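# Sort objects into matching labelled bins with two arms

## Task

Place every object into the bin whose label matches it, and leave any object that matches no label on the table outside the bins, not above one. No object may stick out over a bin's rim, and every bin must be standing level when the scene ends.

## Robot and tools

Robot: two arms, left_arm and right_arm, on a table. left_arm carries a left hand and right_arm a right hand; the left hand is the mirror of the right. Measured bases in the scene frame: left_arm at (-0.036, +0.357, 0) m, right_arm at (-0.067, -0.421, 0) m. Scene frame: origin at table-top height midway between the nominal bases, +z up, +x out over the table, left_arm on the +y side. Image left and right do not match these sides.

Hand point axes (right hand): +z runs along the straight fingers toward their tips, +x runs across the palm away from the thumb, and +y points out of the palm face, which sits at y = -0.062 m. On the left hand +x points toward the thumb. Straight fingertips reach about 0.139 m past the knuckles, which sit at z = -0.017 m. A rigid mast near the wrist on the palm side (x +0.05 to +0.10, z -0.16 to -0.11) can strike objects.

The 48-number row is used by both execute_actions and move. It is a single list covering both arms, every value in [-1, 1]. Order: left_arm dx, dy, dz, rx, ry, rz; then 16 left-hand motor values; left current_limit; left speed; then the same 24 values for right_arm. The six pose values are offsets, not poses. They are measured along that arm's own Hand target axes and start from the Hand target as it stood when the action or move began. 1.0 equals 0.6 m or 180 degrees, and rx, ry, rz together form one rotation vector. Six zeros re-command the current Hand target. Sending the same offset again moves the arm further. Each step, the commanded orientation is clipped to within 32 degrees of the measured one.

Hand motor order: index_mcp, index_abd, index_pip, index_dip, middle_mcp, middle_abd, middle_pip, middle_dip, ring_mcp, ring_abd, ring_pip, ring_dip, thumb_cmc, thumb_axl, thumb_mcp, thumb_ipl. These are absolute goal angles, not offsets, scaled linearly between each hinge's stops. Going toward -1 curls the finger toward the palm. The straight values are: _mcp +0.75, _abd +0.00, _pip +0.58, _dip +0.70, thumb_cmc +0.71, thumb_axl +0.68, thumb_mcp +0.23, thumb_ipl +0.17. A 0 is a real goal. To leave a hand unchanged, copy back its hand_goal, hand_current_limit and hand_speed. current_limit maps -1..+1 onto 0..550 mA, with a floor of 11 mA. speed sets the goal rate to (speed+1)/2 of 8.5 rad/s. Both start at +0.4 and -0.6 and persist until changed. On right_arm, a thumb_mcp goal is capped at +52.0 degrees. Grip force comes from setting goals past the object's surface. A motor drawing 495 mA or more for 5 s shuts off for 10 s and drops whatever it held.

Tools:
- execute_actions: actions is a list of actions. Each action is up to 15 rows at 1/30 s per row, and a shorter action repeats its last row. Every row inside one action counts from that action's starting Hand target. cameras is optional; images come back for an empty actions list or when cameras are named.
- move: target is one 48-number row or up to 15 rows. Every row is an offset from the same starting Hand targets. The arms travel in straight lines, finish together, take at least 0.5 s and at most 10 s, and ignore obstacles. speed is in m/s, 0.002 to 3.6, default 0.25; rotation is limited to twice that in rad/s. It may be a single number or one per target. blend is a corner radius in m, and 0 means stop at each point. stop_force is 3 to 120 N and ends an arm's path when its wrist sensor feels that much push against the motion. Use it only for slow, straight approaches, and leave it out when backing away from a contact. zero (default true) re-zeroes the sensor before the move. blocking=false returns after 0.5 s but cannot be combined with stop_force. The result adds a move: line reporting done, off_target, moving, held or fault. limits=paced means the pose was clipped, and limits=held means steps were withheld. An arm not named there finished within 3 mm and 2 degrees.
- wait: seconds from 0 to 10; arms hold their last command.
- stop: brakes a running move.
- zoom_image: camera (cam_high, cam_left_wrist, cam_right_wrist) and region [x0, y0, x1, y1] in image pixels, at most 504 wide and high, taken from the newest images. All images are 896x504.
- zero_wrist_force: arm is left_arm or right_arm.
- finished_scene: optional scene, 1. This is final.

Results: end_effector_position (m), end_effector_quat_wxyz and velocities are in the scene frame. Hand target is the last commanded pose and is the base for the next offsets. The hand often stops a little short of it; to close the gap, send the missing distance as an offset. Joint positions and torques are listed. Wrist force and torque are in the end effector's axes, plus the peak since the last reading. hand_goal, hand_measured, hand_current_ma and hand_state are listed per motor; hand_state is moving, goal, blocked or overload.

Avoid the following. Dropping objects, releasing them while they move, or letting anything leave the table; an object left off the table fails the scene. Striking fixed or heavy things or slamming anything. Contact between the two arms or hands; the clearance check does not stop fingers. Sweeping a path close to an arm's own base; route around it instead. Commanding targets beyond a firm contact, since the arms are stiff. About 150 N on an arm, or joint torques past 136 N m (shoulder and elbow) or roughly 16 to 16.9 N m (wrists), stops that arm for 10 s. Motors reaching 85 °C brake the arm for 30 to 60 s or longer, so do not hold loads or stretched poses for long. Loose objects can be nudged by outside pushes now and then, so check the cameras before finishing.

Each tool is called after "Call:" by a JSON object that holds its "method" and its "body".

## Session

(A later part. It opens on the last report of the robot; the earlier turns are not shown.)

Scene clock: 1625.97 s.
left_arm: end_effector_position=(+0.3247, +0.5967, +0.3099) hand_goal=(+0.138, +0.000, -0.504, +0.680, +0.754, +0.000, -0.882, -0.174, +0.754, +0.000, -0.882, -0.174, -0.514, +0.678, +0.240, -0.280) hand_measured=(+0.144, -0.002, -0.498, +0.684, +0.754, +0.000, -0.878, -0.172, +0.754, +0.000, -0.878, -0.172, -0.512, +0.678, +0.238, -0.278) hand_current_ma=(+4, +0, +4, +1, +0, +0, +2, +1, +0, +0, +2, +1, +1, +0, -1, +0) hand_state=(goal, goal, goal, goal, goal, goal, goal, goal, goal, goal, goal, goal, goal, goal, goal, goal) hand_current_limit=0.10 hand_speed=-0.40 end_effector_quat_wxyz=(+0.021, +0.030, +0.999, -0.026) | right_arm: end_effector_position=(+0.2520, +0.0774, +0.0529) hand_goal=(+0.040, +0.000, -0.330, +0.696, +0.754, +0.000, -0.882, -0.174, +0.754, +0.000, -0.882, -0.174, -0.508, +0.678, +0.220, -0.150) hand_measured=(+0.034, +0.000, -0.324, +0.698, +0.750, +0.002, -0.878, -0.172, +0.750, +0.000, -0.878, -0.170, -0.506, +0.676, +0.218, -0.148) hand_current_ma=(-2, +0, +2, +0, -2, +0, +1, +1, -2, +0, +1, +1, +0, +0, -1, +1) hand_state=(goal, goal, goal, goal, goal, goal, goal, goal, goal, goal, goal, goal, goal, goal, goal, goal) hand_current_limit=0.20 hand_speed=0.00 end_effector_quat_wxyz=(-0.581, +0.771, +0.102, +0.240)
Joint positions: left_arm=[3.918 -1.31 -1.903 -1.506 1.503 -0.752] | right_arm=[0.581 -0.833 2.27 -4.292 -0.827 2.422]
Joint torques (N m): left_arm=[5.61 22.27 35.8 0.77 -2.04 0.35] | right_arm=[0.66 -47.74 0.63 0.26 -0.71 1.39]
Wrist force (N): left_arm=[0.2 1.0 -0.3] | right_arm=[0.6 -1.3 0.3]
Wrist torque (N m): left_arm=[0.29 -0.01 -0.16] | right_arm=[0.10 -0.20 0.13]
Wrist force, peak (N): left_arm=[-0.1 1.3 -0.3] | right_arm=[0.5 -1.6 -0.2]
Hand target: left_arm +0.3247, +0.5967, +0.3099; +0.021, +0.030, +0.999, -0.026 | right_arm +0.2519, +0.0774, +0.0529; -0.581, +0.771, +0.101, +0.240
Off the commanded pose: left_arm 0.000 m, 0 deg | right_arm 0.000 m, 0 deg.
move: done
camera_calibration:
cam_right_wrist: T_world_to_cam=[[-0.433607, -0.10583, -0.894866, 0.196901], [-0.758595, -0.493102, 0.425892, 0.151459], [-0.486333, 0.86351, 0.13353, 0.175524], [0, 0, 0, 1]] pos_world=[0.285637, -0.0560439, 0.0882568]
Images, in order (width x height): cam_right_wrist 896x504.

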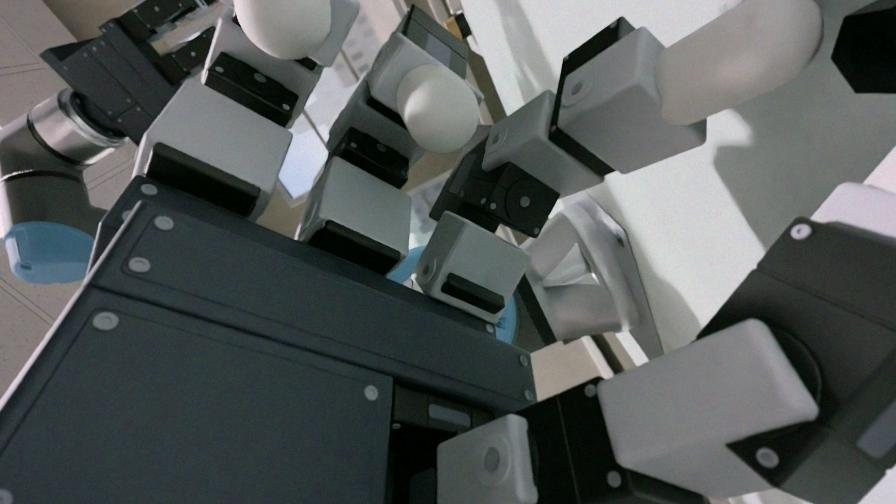

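Call:
{"method": "move", "body": {"target": [[0,0,0,0,0,0,0.137,0,-0.504,0.68,0.754,0,-0.883,-0.174,0.754,0,-0.883,-0.174,-0.514,0.678,0.24,-0.28,0.1,-0.4,-0.0052,0.0023,0.0043,0,0,0,0.04,0,-0.33,0.696,0.754,0,-0.883,-0.174,0.754,0,-0.883,-0.174,-0.508,0.678,0.2,-0.15,0.2,-0.4],[0,0,0,0,0,0,0.137,0,-0.504,0.68,0.754,0,-0.883,-0.174,0.754,0,-0.883,-0.174,-0.514,0.678,0.24,-0.28,0.1,-0.4,-0.0052,0.0023,0.0043,0,0,0,-0.02,0,-0.29,0.696,0.754,0,-0.883,-0.174,0.754,0,-0.883,-0.174,-0.508,0.678,0.16,-0.15,0.2,-0.5],[0,0,0,0,0,0,0.137,0,-0.504,0.68,0.754,0,-0.883,-0.174,0.754,0,-0.883,-0.174,-0.514,0.678,0.24,-0.28,0.1,-0.4,-0.0052,0.0023,0.0043,0,0,0,-0.045,0,-0.275,0.696,0.754,0,-0.883,-0.174,0.754,0,-0.883,-0.174,-0.508,0.678,0.15,-0.15,0.2,-0.5]], "speed": 0.05, "cameras": ["cam_right_wrist"]}}

Call:
{"method": "zoom_image", "body": {"camera": "cam_right_wrist", "region": [656, 0, 896, 180]}}

Scene clock: 1646.50 s.
left_arm: end_effector_position=(+0.3247, +0.5967, +0.3099) hand_goal=(+0.138, +0.000, -0.504, +0.680, +0.754, +0.000, -0.882, -0.174, +0.754, +0.000, -0.882, -0.174, -0.514, +0.678, +0.240, -0.280) hand_measured=(+0.144, -0.002, -0.498, +0.684, +0.754, +0.000, -0.878, -0.172, +0.754, +0.000, -0.878, -0.172, -0.512, +0.678, +0.238, -0.278) hand_current_ma=(+4, +0, +4, +1, +0, +0, +2, +1, +0, +0, +2, +1, +1, +0, -1, +0) hand_state=(goal, goal, goal, goal, goal, goal, goal, goal, goal, goal, goal, goal, goal, goal, goal, goal) hand_current_limit=0.10 hand_speed=-0.40 end_effector_quat_wxyz=(+0.021, +0.030, +0.999, -0.026) | right_arm: end_effector_position=(+0.2505, +0.0798, +0.0496) hand_goal=(-0.044, +0.000, -0.274, +0.696, +0.754, +0.000, -0.882, -0.174, +0.754, +0.000, -0.882, -0.174, -0.508, +0.678, +0.150, -0.150) hand_measured=(-0.034, +0.000, -0.276, +0.698, +0.750, +0.002, -0.878, -0.172, +0.750, +0.000, -0.878, -0.170, -0.506, +0.676, +0.158, -0.148) hand_current_ma=(+5, +0, -1, +0, -2, +0, +1, +1, -2, +0, +1, +1, +0, +0, +5, +1) hand_state=(goal, goal, goal, goal, goal, goal, goal, goal, goal, goal, goal, goal, goal, goal, goal, goal) hand_current_limit=0.20 hand_speed=-0.50 end_effector_quat_wxyz=(-0.581, +0.771, +0.101, +0.240)
Joint positions: left_arm=[3.918 -1.31 -1.903 -1.506 1.503 -0.752] | right_arm=[0.589 -0.823 2.265 -4.299 -0.834 2.425]
Joint torques (N m): left_arm=[5.05 22.48 35.61 0.79 -2.07 0.43] | right_arm=[-10.35 -47.83 2.5 -0.34 1.06 -2.13]
Wrist force (N): left_arm=[-0.2 0.6 -0.3] | right_arm=[0.4 -2.0 0.1]
Wrist torque (N m): left_arm=[0.25 0.05 -0.18] | right_arm=[0.10 -0.15 0.12]
Wrist force, peak (N): left_arm=[0.1 1.1 -0.4] | right_arm=[0.7 -2.1 0.2]
Hand target: left_arm +0.3247, +0.5967, +0.3099; +0.021, +0.030, +0.999, -0.026 | right_arm +0.2505, +0.0798, +0.0496; -0.581, +0.771, +0.101, +0.240
Off the commanded pose: left_arm 0.000 m, 0 deg | right_arm 0.000 m, 0 deg.
move: done
camera_calibration:
cam_right_wrist: T_world_to_cam=[[-0.433988, -0.105971, -0.894665, 0.193726], [-0.75838, -0.493094, 0.426284, 0.152774], [-0.486328, 0.863498, 0.133631, 0.173139], [0, 0, 0, 1]] pos_world=[0.284138, -0.0536438, 0.0850581]
Images, in order (width x height): cam_right_wrist 896x504.

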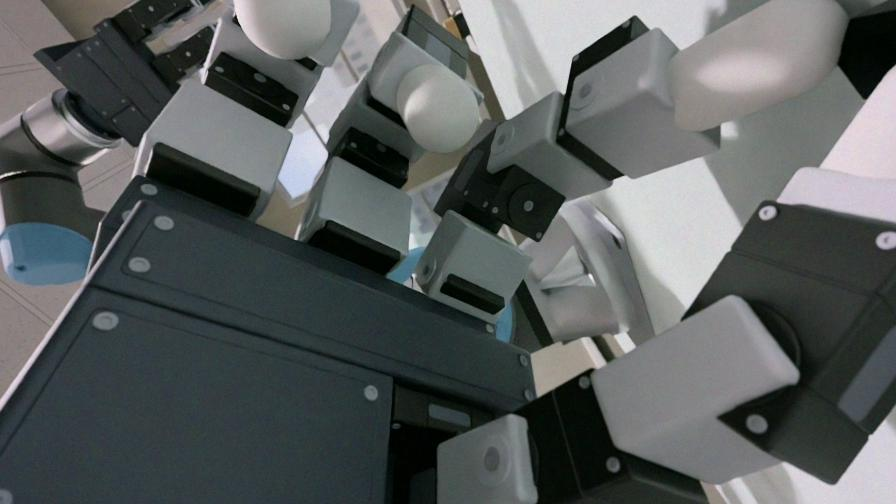

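Scaled by 2.100.

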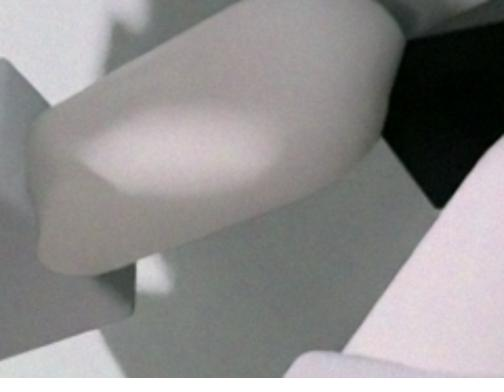

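Call:
{"method": "move", "body": {"target": [[0,0,0,0,0,0,0.137,0,-0.504,0.68,0.754,0,-0.883,-0.174,0.754,0,-0.883,-0.174,-0.514,0.678,0.24,-0.28,0.1,-0.4,0,0,0,0,0,0,-0.1,0,-0.262,0.69,0.754,0,-0.883,-0.174,0.754,0,-0.883,-0.174,-0.508,0.678,0.14,-0.15,0.2,-0.6],[0,0,0,0,0,0,0.137,0,-0.504,0.68,0.754,0,-0.883,-0.174,0.754,0,-0.883,-0.174,-0.514,0.678,0.24,-0.28,0.1,-0.4,0,0,0,0,0,0,-0.15,0,-0.255,0.68,0.754,0,-0.883,-0.174,0.754,0,-0.883,-0.174,-0.508,0.678,0.13,-0.15,0.2,-0.6]], "speed": 0.05, "cameras": ["cam_right_wrist"]}}

Call:
{"method": "zoom_image", "body": {"camera": "cam_right_wrist", "region": [656, 0, 896, 180]}}

Scene clock: 1653.27 s.
left_arm: end_effector_position=(+0.3247, +0.5967, +0.3099) hand_goal=(+0.138, +0.000, -0.504, +0.680, +0.754, +0.000, -0.882, -0.174, +0.754, +0.000, -0.882, -0.174, -0.514, +0.678, +0.240, -0.280) hand_measured=(+0.144, -0.002, -0.498, +0.684, +0.754, +0.000, -0.878, -0.172, +0.754, +0.000, -0.878, -0.172, -0.512, +0.678, +0.238, -0.278) hand_current_ma=(+4, +0, +4, +1, +0, +0, +2, +1, +0, +0, +2, +1, +1, +0, -1, +0) hand_state=(goal, goal, goal, goal, goal, goal, goal, goal, goal, goal, goal, goal, goal, goal, goal, goal) hand_current_limit=0.10 hand_speed=-0.40 end_effector_quat_wxyz=(+0.021, +0.030, +0.999, -0.026) | right_arm: end_effector_position=(+0.2505, +0.0798, +0.0496) hand_goal=(-0.150, +0.000, -0.254, +0.680, +0.754, +0.000, -0.882, -0.174, +0.754, +0.000, -0.882, -0.174, -0.508, +0.678, +0.130, -0.150) hand_measured=(-0.070, +0.000, -0.246, +0.692, +0.750, +0.002, -0.878, -0.172, +0.750, +0.000, -0.878, -0.170, -0.514, +0.676, +0.160, -0.136) hand_current_ma=(+167, +0, +4, +7, -2, +0, +1, +1, -2, +0, +1, +1, -2, +0, +47, +13) hand_state=(blocked, goal, goal, goal, goal, goal, goal, goal, goal, goal, goal, goal, goal, goal, blocked, goal) hand_current_limit=0.20 hand_speed=-0.60 end_effector_quat_wxyz=(-0.581, +0.771, +0.101, +0.240)
Joint positions: left_arm=[3.918 -1.31 -1.903 -1.506 1.503 -0.752] | right_arm=[0.589 -0.823 2.265 -4.299 -0.834 2.425]
Joint torques (N m): left_arm=[4.84 21.98 35.37 0.83 -2.1 0.42] | right_arm=[-10.13 -45.71 2.69 -0.34 0.95 -2.55]
Wrist force (N): left_arm=[0.2 0.7 -0.3] | right_arm=[1.5 -3.6 0.1]
Wrist torque (N m): left_arm=[0.26 0.01 -0.15] | right_arm=[0.01 -0.21 0.13]
Wrist force, peak (N): left_arm=[0.0 1.3 -0.3] | right_arm=[1.4 -3.8 0.1]
Hand target: left_arm +0.3247, +0.5967, +0.3099; +0.021, +0.030, +0.999, -0.026 | right_arm +0.2505, +0.0798, +0.0496; -0.581, +0.771, +0.101, +0.240
Off the commanded pose: left_arm 0.000 m, 0 deg | right_arm 0.000 m, 0 deg.
move: done
camera_calibration:
cam_right_wrist: T_world_to_cam=[[-0.43392, -0.105927, -0.894703, 0.193712], [-0.758419, -0.493103, 0.426204, 0.152791], [-0.486327, 0.863498, 0.13363, 0.173139], [0, 0, 0, 1]] pos_world=[0.284137, -0.0536439, 0.0850578]
Images, in order (width x height): cam_right_wrist 896x504.

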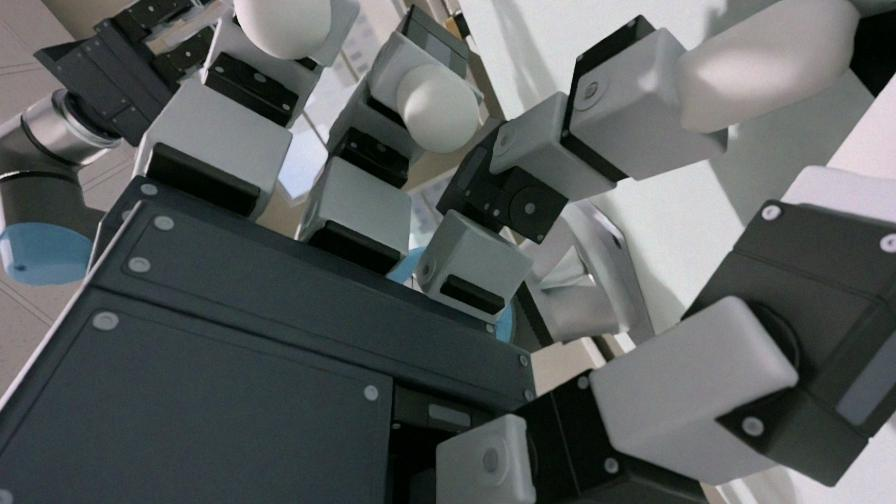

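Scaled by 2.100.

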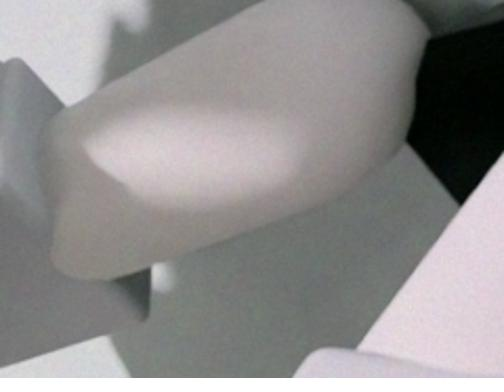

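Call:
{"method": "move", "body": {"target": [[0,0,0,0,0,0,0.137,0,-0.504,0.68,0.754,0,-0.883,-0.174,0.754,0,-0.883,-0.174,-0.514,0.678,0.24,-0.28,0.1,-0.4,0,0,0,0,0,0,-0.18,0,-0.25,0.68,0.754,0,-0.883,-0.174,0.754,0,-0.883,-0.174,-0.508,0.678,0.12,-0.15,0.2,-0.6],[0,0,0,0,0,0,0.137,0,-0.504,0.68,0.754,0,-0.883,-0.174,0.754,0,-0.883,-0.174,-0.514,0.678,0.24,-0.28,0.1,-0.4,0.0024,-0.0042,-0.001,0,0,0,-0.18,0,-0.25,0.68,0.754,0,-0.883,-0.174,0.754,0,-0.883,-0.174,-0.508,0.678,0.12,-0.15,0.2,-0.6]], "speed": 0.02, "cameras": ["cam_right_wrist"]}}

Call:
{"method": "zoom_image", "body": {"camera": "cam_right_wrist", "region": [656, 0, 896, 180]}}

Scene clock: 1662.10 s.
left_arm: end_effector_position=(+0.3247, +0.5967, +0.3099) hand_goal=(+0.138, +0.000, -0.504, +0.680, +0.754, +0.000, -0.882, -0.174, +0.754, +0.000, -0.882, -0.174, -0.514, +0.678, +0.240, -0.280) hand_measured=(+0.144, -0.002, -0.498, +0.684, +0.754, +0.000, -0.878, -0.172, +0.754, +0.000, -0.878, -0.172, -0.512, +0.678, +0.238, -0.278) hand_current_ma=(+4, +0, +4, +1, +0, +0, +2, +1, +0, +0, +2, +1, +1, +0, -1, +0) hand_state=(goal, goal, goal, goal, goal, goal, goal, goal, goal, goal, goal, goal, goal, goal, goal, goal) hand_current_limit=0.10 hand_speed=-0.40 end_effector_quat_wxyz=(+0.021, +0.030, +0.999, -0.026) | right_arm: end_effector_position=(+0.2505, +0.0798, +0.0527) hand_goal=(-0.180, +0.000, -0.250, +0.680, +0.754, +0.000, -0.882, -0.174, +0.754, +0.000, -0.882, -0.174, -0.508, +0.678, +0.120, -0.150) hand_measured=(-0.086, +0.004, -0.224, +0.692, +0.750, +0.002, -0.878, -0.172, +0.750, +0.000, -0.878, -0.170, -0.516, +0.676, +0.160, -0.132) hand_current_ma=(+221, +1, +22, +7, -2, +0, +1, +1, -2, +0, +1, +1, -3, +0, +76, +21) hand_state=(blocked, goal, blocked, goal, goal, goal, goal, goal, goal, goal, goal, goal, goal, goal, blocked, goal) hand_current_limit=0.20 hand_speed=-0.60 end_effector_quat_wxyz=(-0.581, +0.771, +0.101, +0.240)
Joint positions: left_arm=[3.918 -1.31 -1.903 -1.506 1.503 -0.752] | right_arm=[0.589 -0.832 2.267 -4.291 -0.834 2.425]
Joint torques (N m): left_arm=[4.81 21.98 35.46 0.83 -2.08 0.37] | right_arm=[-1.03 -36.46 1.35 -1.04 -0.85 -1.35]
Wrist force (N): left_arm=[0.3 0.7 -0.3] | right_arm=[0.4 -1.3 0.1]
Wrist torque (N m): left_arm=[0.25 -0.01 -0.14] | right_arm=[0.13 -0.16 0.12]
Wrist force, peak (N): left_arm=[-0.2 1.4 -0.1] | right_arm=[1.9 -4.2 -0.2]
Hand target: left_arm +0.3247, +0.5967, +0.3099; +0.021, +0.030, +0.999, -0.026 | right_arm +0.2505, +0.0798, +0.0526; -0.581, +0.771, +0.101, +0.240
Off the commanded pose: left_arm 0.000 m, 0 deg | right_arm 0.000 m, 0 deg.
move: done
camera_calibration:
cam_right_wrist: T_world_to_cam=[[-0.43392, -0.105927, -0.894703, 0.196396], [-0.758419, -0.493103, 0.426204, 0.151513], [-0.486327, 0.863498, 0.13363, 0.172738], [0, 0, 0, 1]] pos_world=[0.284137, -0.0536439, 0.0880578]
Images, in order (width x height): cam_right_wrist 896x504.

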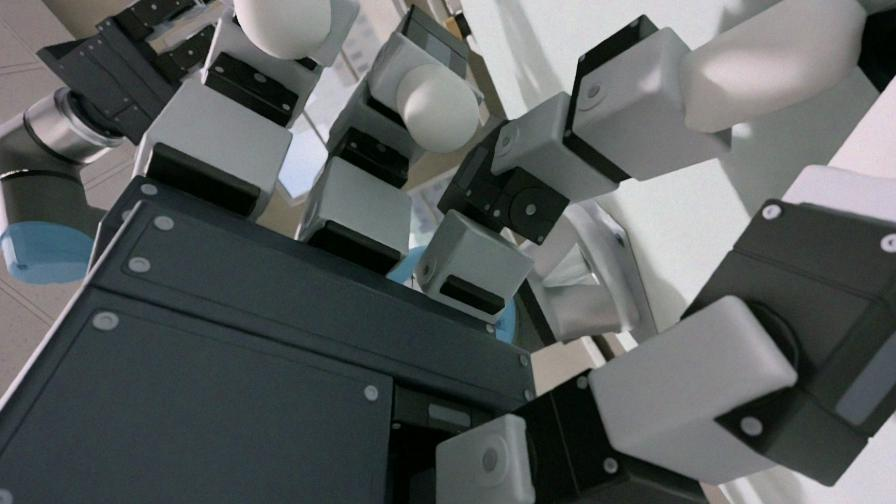

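Scaled by 2.100.

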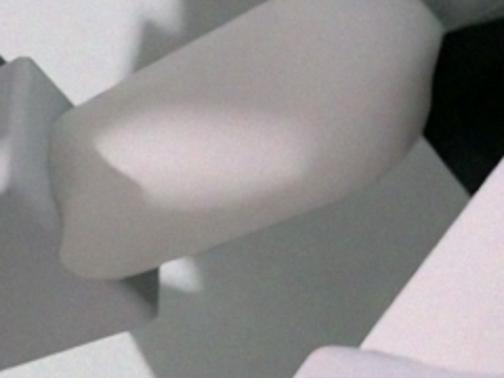

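Call:
{"method": "move", "body": {"target": [0,0,0,0,0,0,0.137,0,-0.504,0.68,0.754,0,-0.883,-0.174,0.754,0,-0.883,-0.174,-0.514,0.678,0.24,-0.28,0.1,-0.4,0.0122,-0.0212,-0.0052,0,0,0,-0.18,0,-0.25,0.68,0.754,0,-0.883,-0.174,0.754,0,-0.883,-0.174,-0.508,0.678,0.12,-0.15,0.2,-0.6], "speed": 0.03, "cameras": ["cam_right_wrist"]}}

Call:
{"method": "zoom_image", "body": {"camera": "cam_right_wrist", "region": [656, 0, 896, 180]}}

Scene clock: 1668.07 s.
left_arm: end_effector_position=(+0.3247, +0.5967, +0.3099) hand_goal=(+0.138, +0.000, -0.504, +0.680, +0.754, +0.000, -0.882, -0.174, +0.754, +0.000, -0.882, -0.174, -0.514, +0.678, +0.240, -0.280) hand_measured=(+0.144, -0.002, -0.498, +0.684, +0.754, +0.000, -0.878, -0.172, +0.754, +0.000, -0.878, -0.172, -0.512, +0.678, +0.238, -0.278) hand_current_ma=(+4, +0, +4, +1, +0, +0, +2, +1, +0, +0, +2, +1, +1, +0, -1, +0) hand_state=(goal, goal, goal, goal, goal, goal, goal, goal, goal, goal, goal, goal, goal, goal, goal, goal) hand_current_limit=0.10 hand_speed=-0.40 end_effector_quat_wxyz=(+0.021, +0.030, +0.999, -0.026) | right_arm: end_effector_position=(+0.2504, +0.0798, +0.0676) hand_goal=(-0.180, +0.000, -0.250, +0.680, +0.754, +0.000, -0.882, -0.174, +0.754, +0.000, -0.882, -0.174, -0.508, +0.678, +0.120, -0.150) hand_measured=(-0.086, +0.004, -0.224, +0.692, +0.750, +0.002, -0.878, -0.172, +0.750, +0.000, -0.878, -0.170, -0.516, +0.676, +0.160, -0.132) hand_current_ma=(+221, +1, +23, +7, -2, +0, +1, +1, -2, +0, +1, +1, -3, +0, +76, +21) hand_state=(blocked, goal, blocked, goal, goal, goal, goal, goal, goal, goal, goal, goal, goal, goal, blocked, goal) hand_current_limit=0.20 hand_speed=-0.60 end_effector_quat_wxyz=(-0.581, +0.771, +0.101, +0.240)
Joint positions: left_arm=[3.918 -1.31 -1.903 -1.506 1.503 -0.752] | right_arm=[0.589 -0.877 2.275 -4.253 -0.834 2.425]
Joint torques (N m): left_arm=[4.31 22.05 35.48 0.89 -2.13 0.34] | right_arm=[9.45 -27.49 -7.47 -4.83 -0.98 0.7]
Wrist force (N): left_arm=[0.1 0.9 -0.4] | right_arm=[0.3 -1.2 0.2]
Wrist torque (N m): left_arm=[0.28 0.01 -0.16] | right_arm=[0.13 -0.16 0.12]
Wrist force, peak (N): left_arm=[-0.2 1.4 -0.4] | right_arm=[0.3 -1.5 0.2]
Hand target: left_arm +0.3247, +0.5967, +0.3099; +0.021, +0.030, +0.999, -0.026 | right_arm +0.2505, +0.0798, +0.0676; -0.581, +0.771, +0.101, +0.240
Off the commanded pose: left_arm 0.000 m, 0 deg | right_arm 0.000 m, 0 deg.
move: done
camera_calibration:
cam_right_wrist: T_world_to_cam=[[-0.434186, -0.106047, -0.894559, 0.209829], [-0.758315, -0.493005, 0.426502, 0.144988], [-0.486252, 0.863539, 0.133639, 0.170664], [0, 0, 0, 1]] pos_world=[0.284037, -0.0536436, 0.103059]
Images, in order (width x height): cam_right_wrist 896x504.

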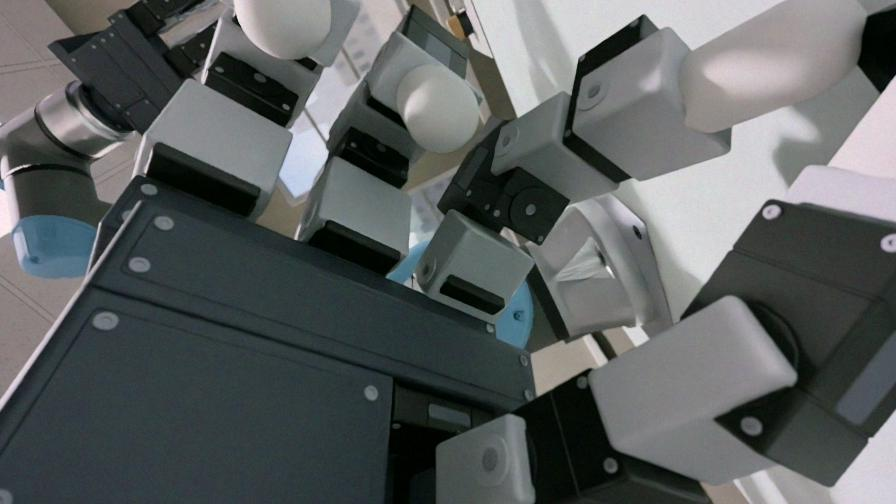

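Scaled by 2.100.

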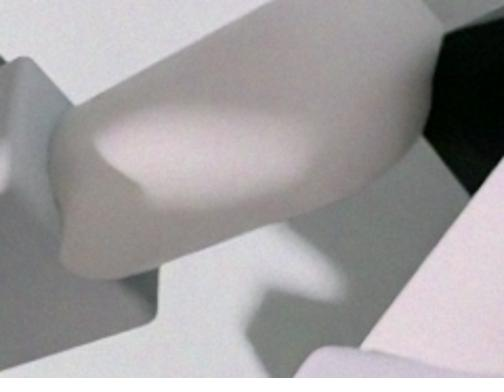

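Call:
{"method": "move", "body": {"target": [0,0,0,-0.0138,-0.0167,-0.3161,0.137,0,-0.504,0.68,0.754,0,-0.883,-0.174,0.754,0,-0.883,-0.174,-0.514,0.678,0.24,-0.28,0.1,-0.4,0.0677,-0.1172,-0.0288,0,0,0,-0.18,0,-0.25,0.68,0.754,0,-0.883,-0.174,0.754,0,-0.883,-0.174,-0.508,0.678,0.12,-0.15,0.2,-0.6], "speed": 0.15, "cameras": ["all"]}}

Call:
{"method": "zoom_image", "body": {"camera": "cam_right_wrist", "region": [656, 0, 896, 180]}}

Scene clock: 1708.80 s.
left_arm: end_effector_position=(+0.3247, +0.5968, +0.3099) hand_goal=(+0.138, +0.000, -0.504, +0.680, +0.754, +0.000, -0.882, -0.174, +0.754, +0.000, -0.882, -0.174, -0.514, +0.678, +0.240, -0.280) hand_measured=(+0.144, -0.002, -0.498, +0.684, +0.754, +0.000, -0.878, -0.172, +0.754, +0.000, -0.878, -0.172, -0.512, +0.678, +0.238, -0.278) hand_current_ma=(+4, +0, +4, +1, +0, +0, +2, +1, +0, +0, +2, +1, +1, +0, -1, +0) hand_state=(goal, goal, goal, goal, goal, goal, goal, goal, goal, goal, goal, goal, goal, goal, goal, goal) hand_current_limit=0.10 hand_speed=-0.40 end_effector_quat_wxyz=(+0.032, -0.451, +0.892, -0.013) | right_arm: end_effector_position=(+0.2506, +0.0799, +0.1507) hand_goal=(-0.180, +0.000, -0.250, +0.680, +0.754, +0.000, -0.882, -0.174, +0.754, +0.000, -0.882, -0.174, -0.508, +0.678, +0.120, -0.150) hand_measured=(-0.086, +0.004, -0.224, +0.692, +0.750, +0.002, -0.878, -0.172, +0.750, +0.000, -0.878, -0.170, -0.516, +0.676, +0.160, -0.132) hand_current_ma=(+221, +1, +23, +7, -2, +0, +1, +1, -2, +0, +1, +1, -3, +0, +76, +21) hand_state=(blocked, goal, blocked, goal, goal, goal, goal, goal, goal, goal, goal, goal, goal, goal, blocked, goal) hand_current_limit=0.20 hand_speed=-0.60 end_effector_quat_wxyz=(-0.581, +0.771, +0.101, +0.240)
Joint positions: left_arm=[3.895 -1.489 -1.773 -1.396 1.528 -1.772] | right_arm=[0.589 -1.125 2.286 -4.018 -0.834 2.425]
Joint torques (N m): left_arm=[-5.37 29.75 11.78 0.66 0.54 -1.2] | right_arm=[-9.88 -22.96 -14.24 -5.01 1.14 -2.33]
Wrist force (N): left_arm=[0.1 0.8 0.2] | right_arm=[0.0 -1.0 0.6]
Wrist torque (N m): left_arm=[0.23 0.02 0.01] | right_arm=[0.09 -0.15 0.11]
Wrist force, peak (N): left_arm=[-0.6 1.1 -0.4] | right_arm=[0.5 -1.3 0.4]
Hand target: left_arm +0.3247, +0.5967, +0.3099; +0.032, -0.451, +0.892, -0.013 | right_arm +0.2506, +0.0799, +0.1506; -0.581, +0.771, +0.101, +0.240
Off the commanded pose: left_arm 0.000 m, 0 deg | right_arm 0.000 m, 0 deg.
move: done
camera_calibration:
cam_left_wrist: T_world_to_cam=[[0.960881, 0.260774, 0.0932991, -0.537466], [0.111508, -0.672609, 0.731549, 0.0910414], [0.253523, -0.692528, -0.675375, 0.662951], [0, 0, 0, 1]] pos_world=[0.338216, 0.660505, 0.431285]
cam_right_wrist: T_world_to_cam=[[-0.43392, -0.105927, -0.894703, 0.284131], [-0.758419, -0.493103, 0.426204, 0.10987], [-0.486327, 0.863498, 0.13363, 0.159604], [0, 0, 0, 1]] pos_world=[0.284237, -0.0535439, 0.186058]

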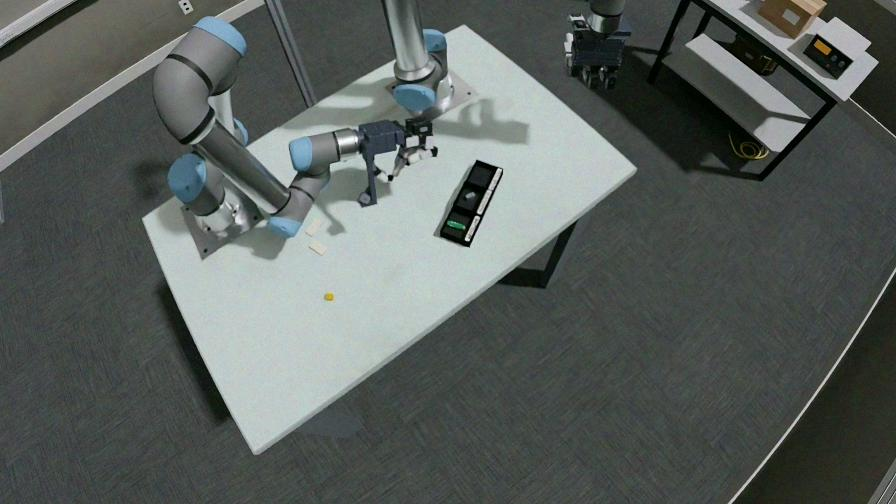

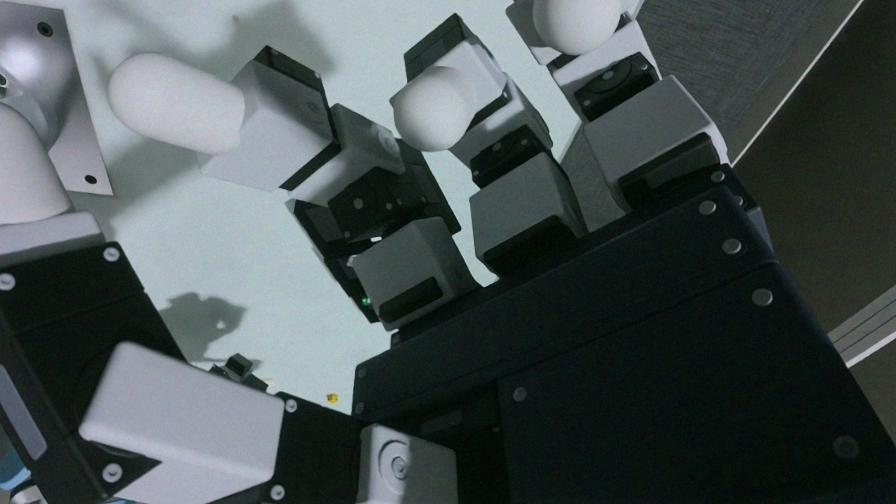

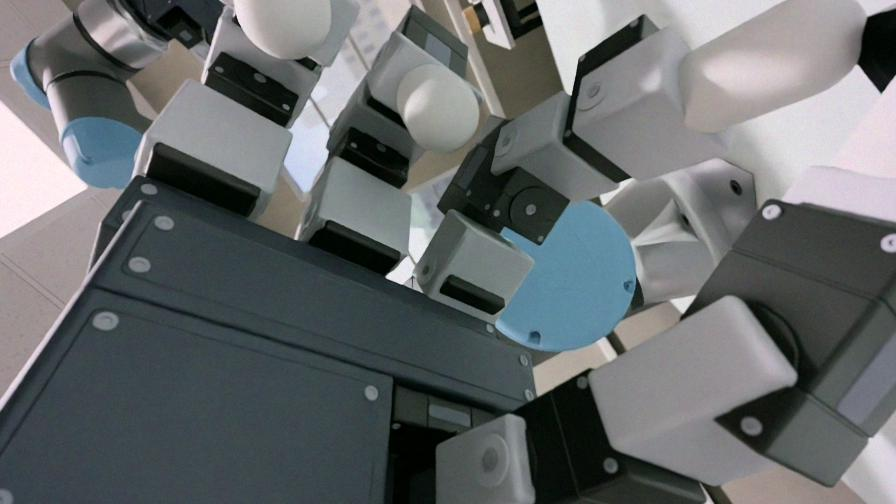

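Scaled by 2.100.

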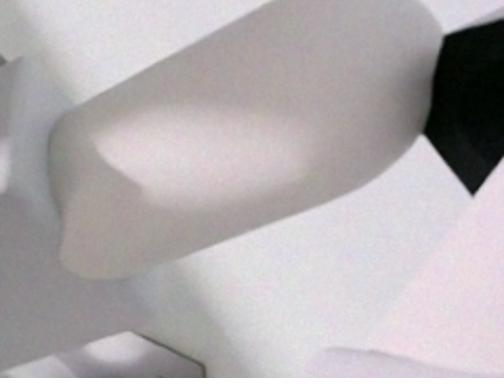

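Call:
{"method": "zoom_image", "body": {"camera": "cam_left_wrist", "region": [270, 180, 410, 340]}}

Scaled by 3.150.

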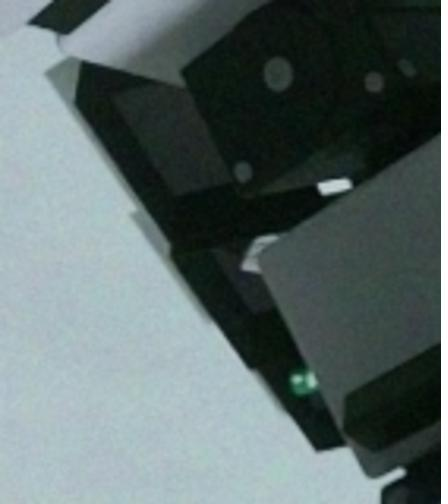

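Call:
{"method": "move", "body": {"target": [-0.0512,-0.2102,0.0133,0,0,0,0.137,0,-0.504,0.68,0.754,0,-0.883,-0.174,0.754,0,-0.883,-0.174,-0.514,0.678,0.24,-0.28,0.1,-0.4,0.0968,-0.0227,0.4055,0,0,0,-0.18,0,-0.25,0.68,0.754,0,-0.883,-0.174,0.754,0,-0.883,-0.174,-0.508,0.678,0.12,-0.15,0.2,-0.6], "speed": 0.15, "cameras": ["all"]}}

Call:
{"method": "zoom_image", "body": {"camera": "cam_left_wrist", "region": [100, 160, 400, 380]}}

Call:
{"method": "zoom_image", "body": {"camera": "cam_high", "region": [400, 100, 520, 250]}}

Scene clock: 1734.20 s.
left_arm: end_effector_position=(+0.4447, +0.5466, +0.3100) hand_goal=(+0.138, +0.000, -0.504, +0.680, +0.754, +0.000, -0.882, -0.174, +0.754, +0.000, -0.882, -0.174, -0.514, +0.678, +0.240, -0.280) hand_measured=(+0.144, -0.002, -0.498, +0.684, +0.754, +0.000, -0.878, -0.172, +0.754, +0.000, -0.878, -0.172, -0.512, +0.678, +0.238, -0.278) hand_current_ma=(+4, +0, +4, +1, +0, +0, +2, +1, +0, +0, +2, +1, +1, +0, -1, +0) hand_state=(goal, goal, goal, goal, goal, goal, goal, goal, goal, goal, goal, goal, goal, goal, goal, goal) hand_current_limit=0.10 hand_speed=-0.40 end_effector_quat_wxyz=(+0.032, -0.451, +0.892, -0.013) | right_arm: end_effector_position=(+0.3560, +0.3068, +0.1396) hand_goal=(-0.180, +0.000, -0.250, +0.680, +0.754, +0.000, -0.882, -0.174, +0.754, +0.000, -0.882, -0.174, -0.508, +0.678, +0.120, -0.150) hand_measured=(-0.086, +0.004, -0.224, +0.692, +0.750, +0.002, -0.878, -0.172, +0.750, +0.000, -0.878, -0.170, -0.516, +0.676, +0.160, -0.132) hand_current_ma=(+219, +1, +23, +7, -2, +0, +1, +1, -2, +0, +1, +1, -3, +0, +76, +21) hand_state=(blocked, goal, blocked, goal, goal, goal, goal, goal, goal, goal, goal, goal, goal, goal, blocked, goal) hand_current_limit=0.20 hand_speed=-0.60 end_effector_quat_wxyz=(-0.581, +0.771, +0.101, +0.240)
Joint positions: left_arm=[3.674 -1.72 -1.536 -1.394 1.541 -1.993] | right_arm=[0.818 -0.731 1.498 -3.666 -1.055 2.498]
Joint torques (N m): left_arm=[13.93 36.59 12.57 3.09 1.43 -0.24] | right_arm=[-10.48 -56.28 -25.57 -4.14 0.28 -2.66]
Wrist force (N): left_arm=[0.1 1.1 -0.6] | right_arm=[0.1 -0.9 0.6]
Wrist torque (N m): left_arm=[0.34 0.02 0.03] | right_arm=[0.14 -0.12 0.14]
Wrist force, peak (N): left_arm=[0.0 1.7 0.2] | right_arm=[0.7 -1.0 1.8]
Hand target: left_arm +0.4447, +0.5466, +0.3100; +0.032, -0.451, +0.892, -0.013 | right_arm +0.3562, +0.3068, +0.1397; -0.581, +0.771, +0.101, +0.240
Off the commanded pose: left_arm 0.000 m, 0 deg | right_arm 0.000 m, 0 deg.
move: done
camera_calibration:
cam_left_wrist: T_world_to_cam=[[0.960925, 0.260706, 0.093037, -0.639546], [0.111596, -0.672443, 0.731688, 0.0436942], [0.253317, -0.692715, -0.675261, 0.597922], [0, 0, 0, 1]] pos_world=[0.458216, 0.610304, 0.431284]
cam_right_wrist: T_world_to_cam=[[-0.434152, -0.106088, -0.894571, 0.344156], [-0.758259, -0.493114, 0.426476, 0.306272], [-0.48637, 0.863472, 0.133644, 0.0164245], [0, 0, 0, 1]] pos_world=[0.389638, 0.173356, 0.175059]

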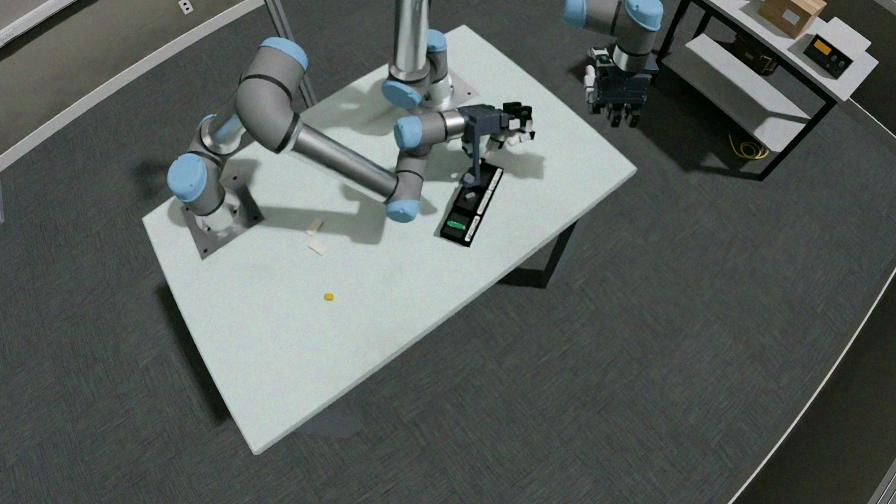

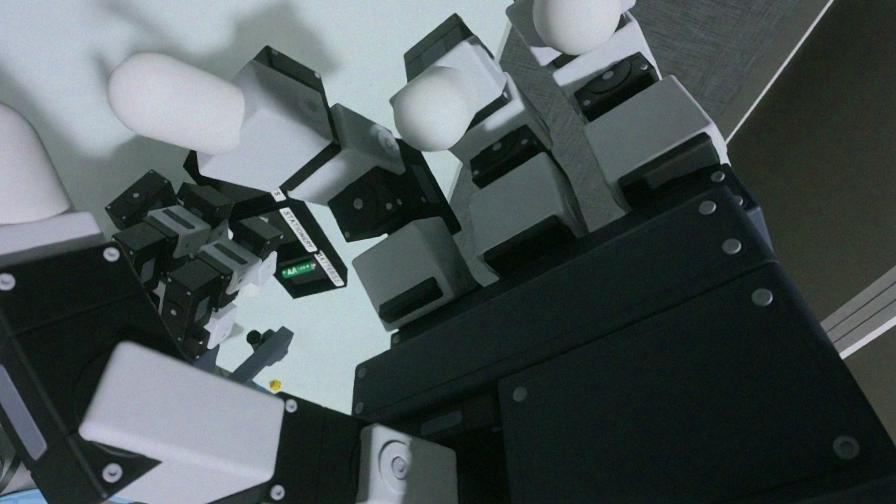

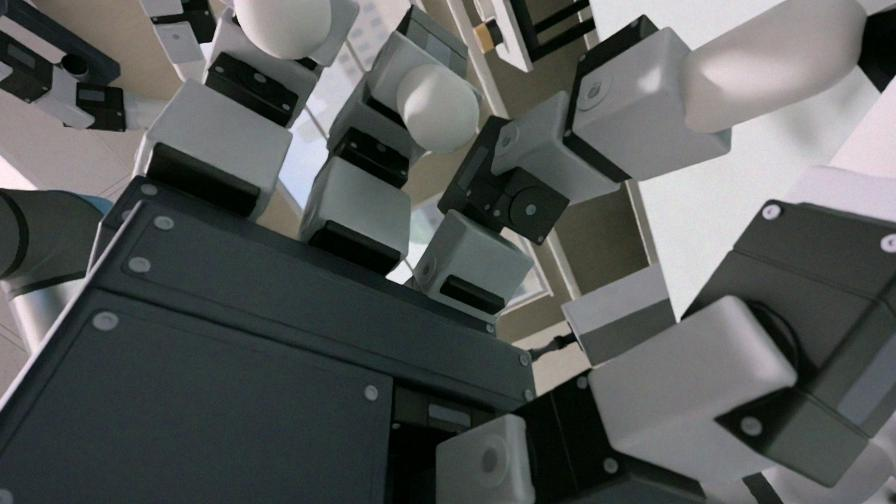

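Scaled by 1.680.

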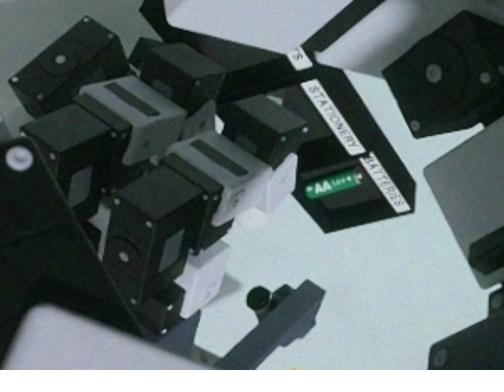

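Scaled by 3.360.

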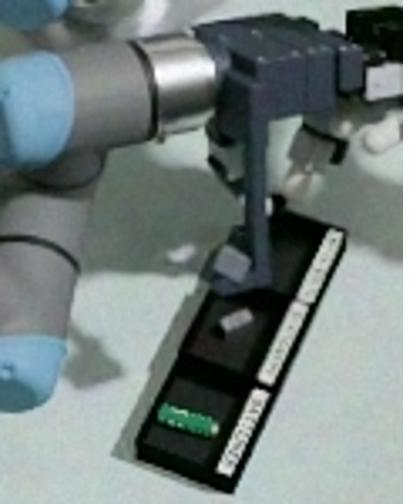

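Call:
{"method": "move", "body": {"target": [0,0,0,0,0,0,0.137,0,-0.504,0.68,0.754,0,-0.883,-0.174,0.754,0,-0.883,-0.174,-0.514,0.678,0.24,-0.28,0.1,-0.4,-0.0048,0.0743,0.0037,0,0,0,-0.18,0,-0.25,0.68,0.754,0,-0.883,-0.174,0.754,0,-0.883,-0.174,-0.508,0.678,0.12,-0.15,0.2,-0.6], "speed": 0.1, "cameras": ["all"]}}

Call:
{"method": "zoom_image", "body": {"camera": "cam_left_wrist", "region": [100, 130, 360, 330]}}

Call:
{"method": "zoom_image", "body": {"camera": "cam_high", "region": [430, 120, 530, 220]}}

Scene clock: 1762.37 s.
left_arm: end_effector_position=(+0.4447, +0.5466, +0.3100) hand_goal=(+0.138, +0.000, -0.504, +0.680, +0.754, +0.000, -0.882, -0.174, +0.754, +0.000, -0.882, -0.174, -0.514, +0.678, +0.240, -0.280) hand_measured=(+0.144, -0.002, -0.498, +0.684, +0.754, +0.000, -0.878, -0.172, +0.754, +0.000, -0.878, -0.172, -0.512, +0.678, +0.238, -0.278) hand_current_ma=(+4, +0, +4, +1, +0, +0, +2, +1, +0, +0, +2, +1, +1, +0, -1, +0) hand_state=(goal, goal, goal, goal, goal, goal, goal, goal, goal, goal, goal, goal, goal, goal, goal, goal) hand_current_limit=0.10 hand_speed=-0.40 end_effector_quat_wxyz=(+0.032, -0.451, +0.892, -0.013) | right_arm: end_effector_position=(+0.3738, +0.2957, +0.1001) hand_goal=(-0.180, +0.000, -0.250, +0.680, +0.754, +0.000, -0.882, -0.174, +0.754, +0.000, -0.882, -0.174, -0.508, +0.678, +0.120, -0.150) hand_measured=(-0.086, +0.004, -0.224, +0.692, +0.750, +0.002, -0.878, -0.172, +0.750, +0.000, -0.878, -0.170, -0.516, +0.676, +0.160, -0.132) hand_current_ma=(+219, +1, +23, +7, -2, +0, +1, +1, -2, +0, +1, +1, -3, +0, +76, +21) hand_state=(blocked, goal, blocked, goal, goal, goal, goal, goal, goal, goal, goal, goal, goal, goal, blocked, goal) hand_current_limit=0.20 hand_speed=-0.60 end_effector_quat_wxyz=(-0.581, +0.771, +0.101, +0.240) end_effector_velocity=(+0.000, +0.000, +0.002) end_effector_angular_velocity=(-0.001, -0.001, -0.001)
Joint positions: left_arm=[3.675 -1.72 -1.536 -1.394 1.541 -1.993] | right_arm=[0.785 -0.663 1.495 -3.726 -1.024 2.489]
Joint velocities: left_arm=[within noise] | right_arm=[0.001 -0.004 0 0.005 -0.002 -0.001]
Joint torques (N m): left_arm=[13.96 39.81 12.23 4.52 -1.86 -1.05] | right_arm=[10.27 -66.09 -18.03 0.03 -1.12 0.9]
Wrist force (N): left_arm=[-0.1 0.5 -0.5] | right_arm=[0.0 -0.8 0.3]
Wrist torque (N m): left_arm=[0.26 0.05 0.03] | right_arm=[0.19 -0.11 0.13]
Wrist force, peak (N): left_arm=[0.1 0.9 -1.1] | right_arm=[0.1 -2.6 0.2]
Hand target: left_arm +0.4447, +0.5466, +0.3100; +0.032, -0.451, +0.892, -0.013 | right_arm +0.3736, +0.2957, +0.1001; -0.581, +0.771, +0.101, +0.240
Off the commanded pose: left_arm 0.000 m, 0 deg | right_arm 0.000 m, 0 deg.
move: done
camera_calibration:
cam_left_wrist: T_world_to_cam=[[0.960873, 0.260856, 0.0931468, -0.639688], [0.111616, -0.67242, 0.731706, 0.0437311], [0.253504, -0.69268, -0.675226, 0.59787], [0, 0, 0, 1]] pos_world=[0.458216, 0.610405, 0.431284]
cam_right_wrist: T_world_to_cam=[[-0.433675, -0.105874, -0.894828, 0.315074], [-0.758556, -0.493093, 0.425972, 0.331321], [-0.486333, 0.86351, 0.133531, 0.0400388], [0, 0, 0, 1]] pos_world=[0.407437, 0.162156, 0.135457]

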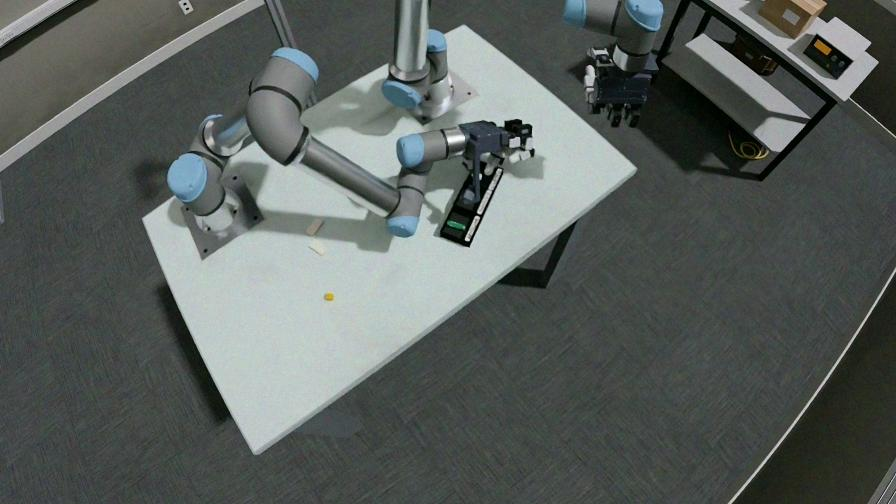

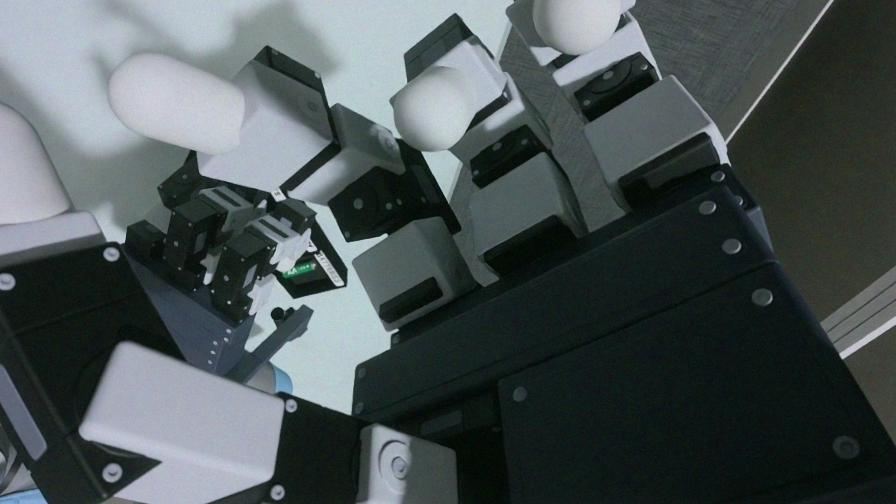

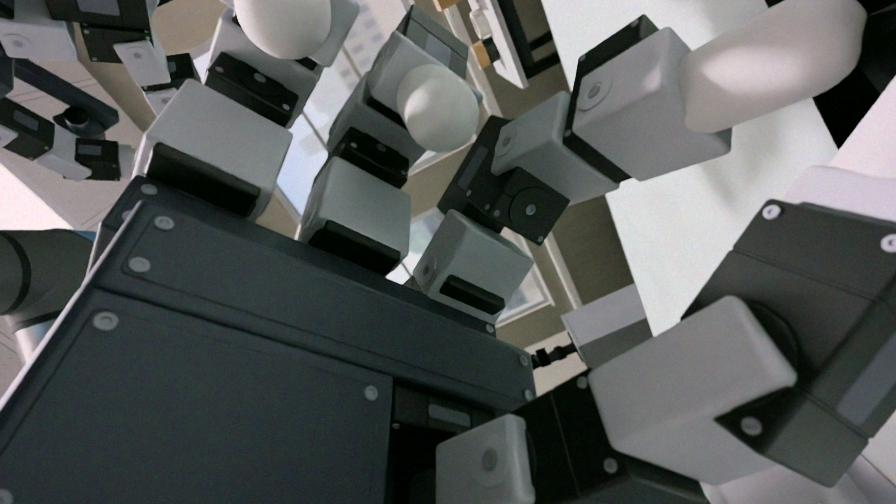

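Scaled by 1.938.

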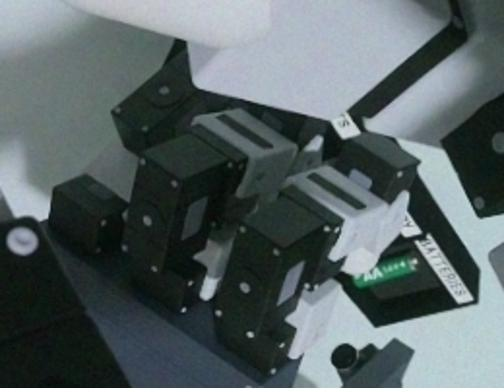

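Scaled by 5.040.

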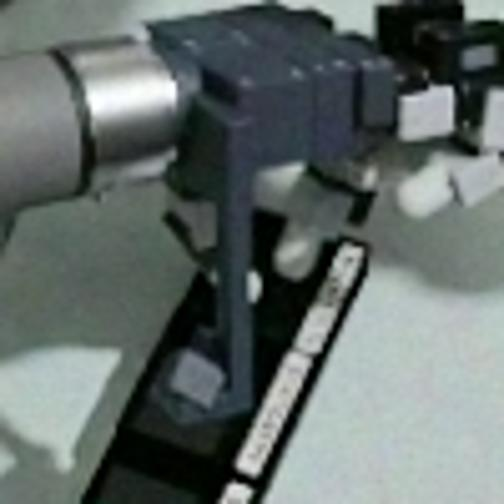

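Call:
{"method": "move", "body": {"target": [0,0,0,0,0,0,0.137,0,-0.504,0.68,0.754,0,-0.883,-0.174,0.754,0,-0.883,-0.174,-0.514,0.678,0.24,-0.28,0.1,-0.4,-0.0114,0.0198,0.0049,0,0,0,-0.18,0,-0.25,0.68,0.754,0,-0.883,-0.174,0.754,0,-0.883,-0.174,-0.508,0.678,0.12,-0.15,0.2,-0.6], "speed": 0.04, "stop_force": 4, "cameras": ["cam_high","cam_left_wrist"]}}

Call:
{"method": "zoom_image", "body": {"camera": "cam_high", "region": [430, 120, 530, 220]}}

Scene clock: 1774.70 s.
left_arm: end_effector_position=(+0.4447, +0.5466, +0.3100) hand_goal=(+0.138, +0.000, -0.504, +0.680, +0.754, +0.000, -0.882, -0.174, +0.754, +0.000, -0.882, -0.174, -0.514, +0.678, +0.240, -0.280) hand_measured=(+0.144, -0.002, -0.498, +0.684, +0.754, +0.000, -0.878, -0.172, +0.754, +0.000, -0.878, -0.172, -0.512, +0.678, +0.238, -0.278) hand_current_ma=(+4, +0, +4, +1, +0, +0, +2, +1, +0, +0, +2, +1, +1, +0, -1, +0) hand_state=(goal, goal, goal, goal, goal, goal, goal, goal, goal, goal, goal, goal, goal, goal, goal, goal) hand_current_limit=0.10 hand_speed=-0.40 end_effector_quat_wxyz=(+0.032, -0.451, +0.892, -0.013) | right_arm: end_effector_position=(+0.3737, +0.2957, +0.0861) hand_goal=(-0.180, +0.000, -0.250, +0.680, +0.754, +0.000, -0.882, -0.174, +0.754, +0.000, -0.882, -0.174, -0.508, +0.678, +0.120, -0.150) hand_measured=(-0.086, +0.004, -0.224, +0.692, +0.750, +0.002, -0.878, -0.172, +0.750, +0.000, -0.878, -0.170, -0.516, +0.676, +0.160, -0.132) hand_current_ma=(+219, +1, +23, +7, -2, +0, +1, +1, -2, +0, +1, +1, -3, +0, +76, +21) hand_state=(blocked, goal, blocked, goal, goal, goal, goal, goal, goal, goal, goal, goal, goal, goal, blocked, goal) hand_current_limit=0.20 hand_speed=-0.60 end_effector_quat_wxyz=(-0.581, +0.771, +0.101, +0.240)
Joint positions: left_arm=[3.675 -1.72 -1.536 -1.394 1.541 -1.993] | right_arm=[0.785 -0.639 1.492 -3.748 -1.024 2.489]
Joint torques (N m): left_arm=[13.88 39.53 12.54 4.55 -1.85 -0.79] | right_arm=[10.03 -66.96 -9.96 0.1 -1.14 2.2]
Wrist force (N): left_arm=[0.0 0.8 -0.4] | right_arm=[0.0 -0.8 0.5]
Wrist torque (N m): left_arm=[0.29 0.05 0.02] | right_arm=[0.16 -0.12 0.15]
Wrist force, peak (N): left_arm=[-0.2 1.3 -0.5] | right_arm=[0.6 -1.6 0.3]
Hand target: left_arm +0.4447, +0.5466, +0.3100; +0.032, -0.451, +0.892, -0.013 | right_arm +0.3736, +0.2957, +0.0860; -0.581, +0.771, +0.101, +0.240
Off the commanded pose: left_arm 0.000 m, 0 deg | right_arm 0.000 m, 0 deg.
move: done
camera_calibration:
cam_left_wrist: T_world_to_cam=[[0.960873, 0.260856, 0.0931468, -0.639688], [0.111616, -0.67242, 0.731706, 0.0437311], [0.253504, -0.69268, -0.675226, 0.59787], [0, 0, 0, 1]] pos_world=[0.458216, 0.610405, 0.431284]
Images, in order (width x height): cam_high 896x504, cam_left_wrist 896x504.

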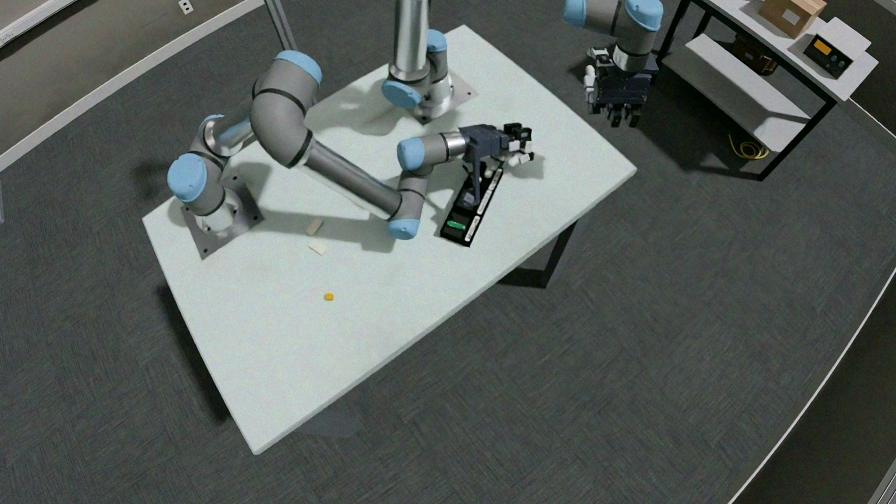

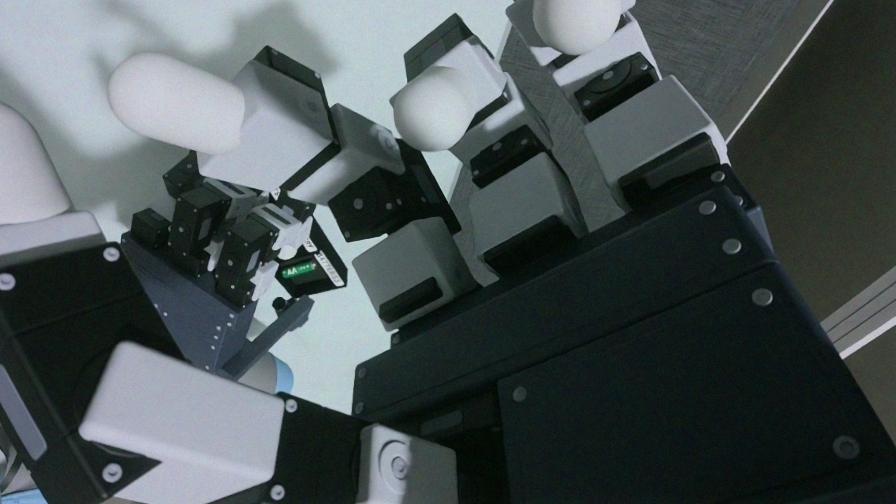

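Scaled by 5.040.

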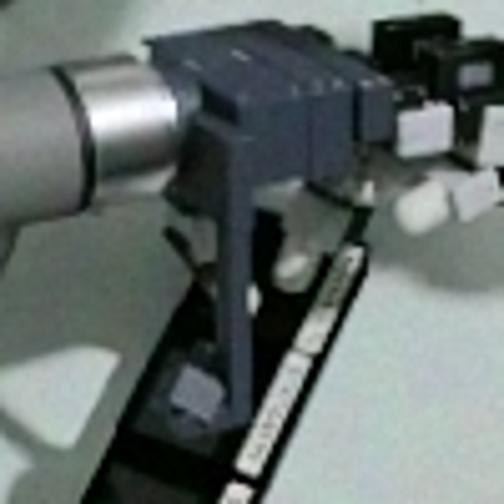

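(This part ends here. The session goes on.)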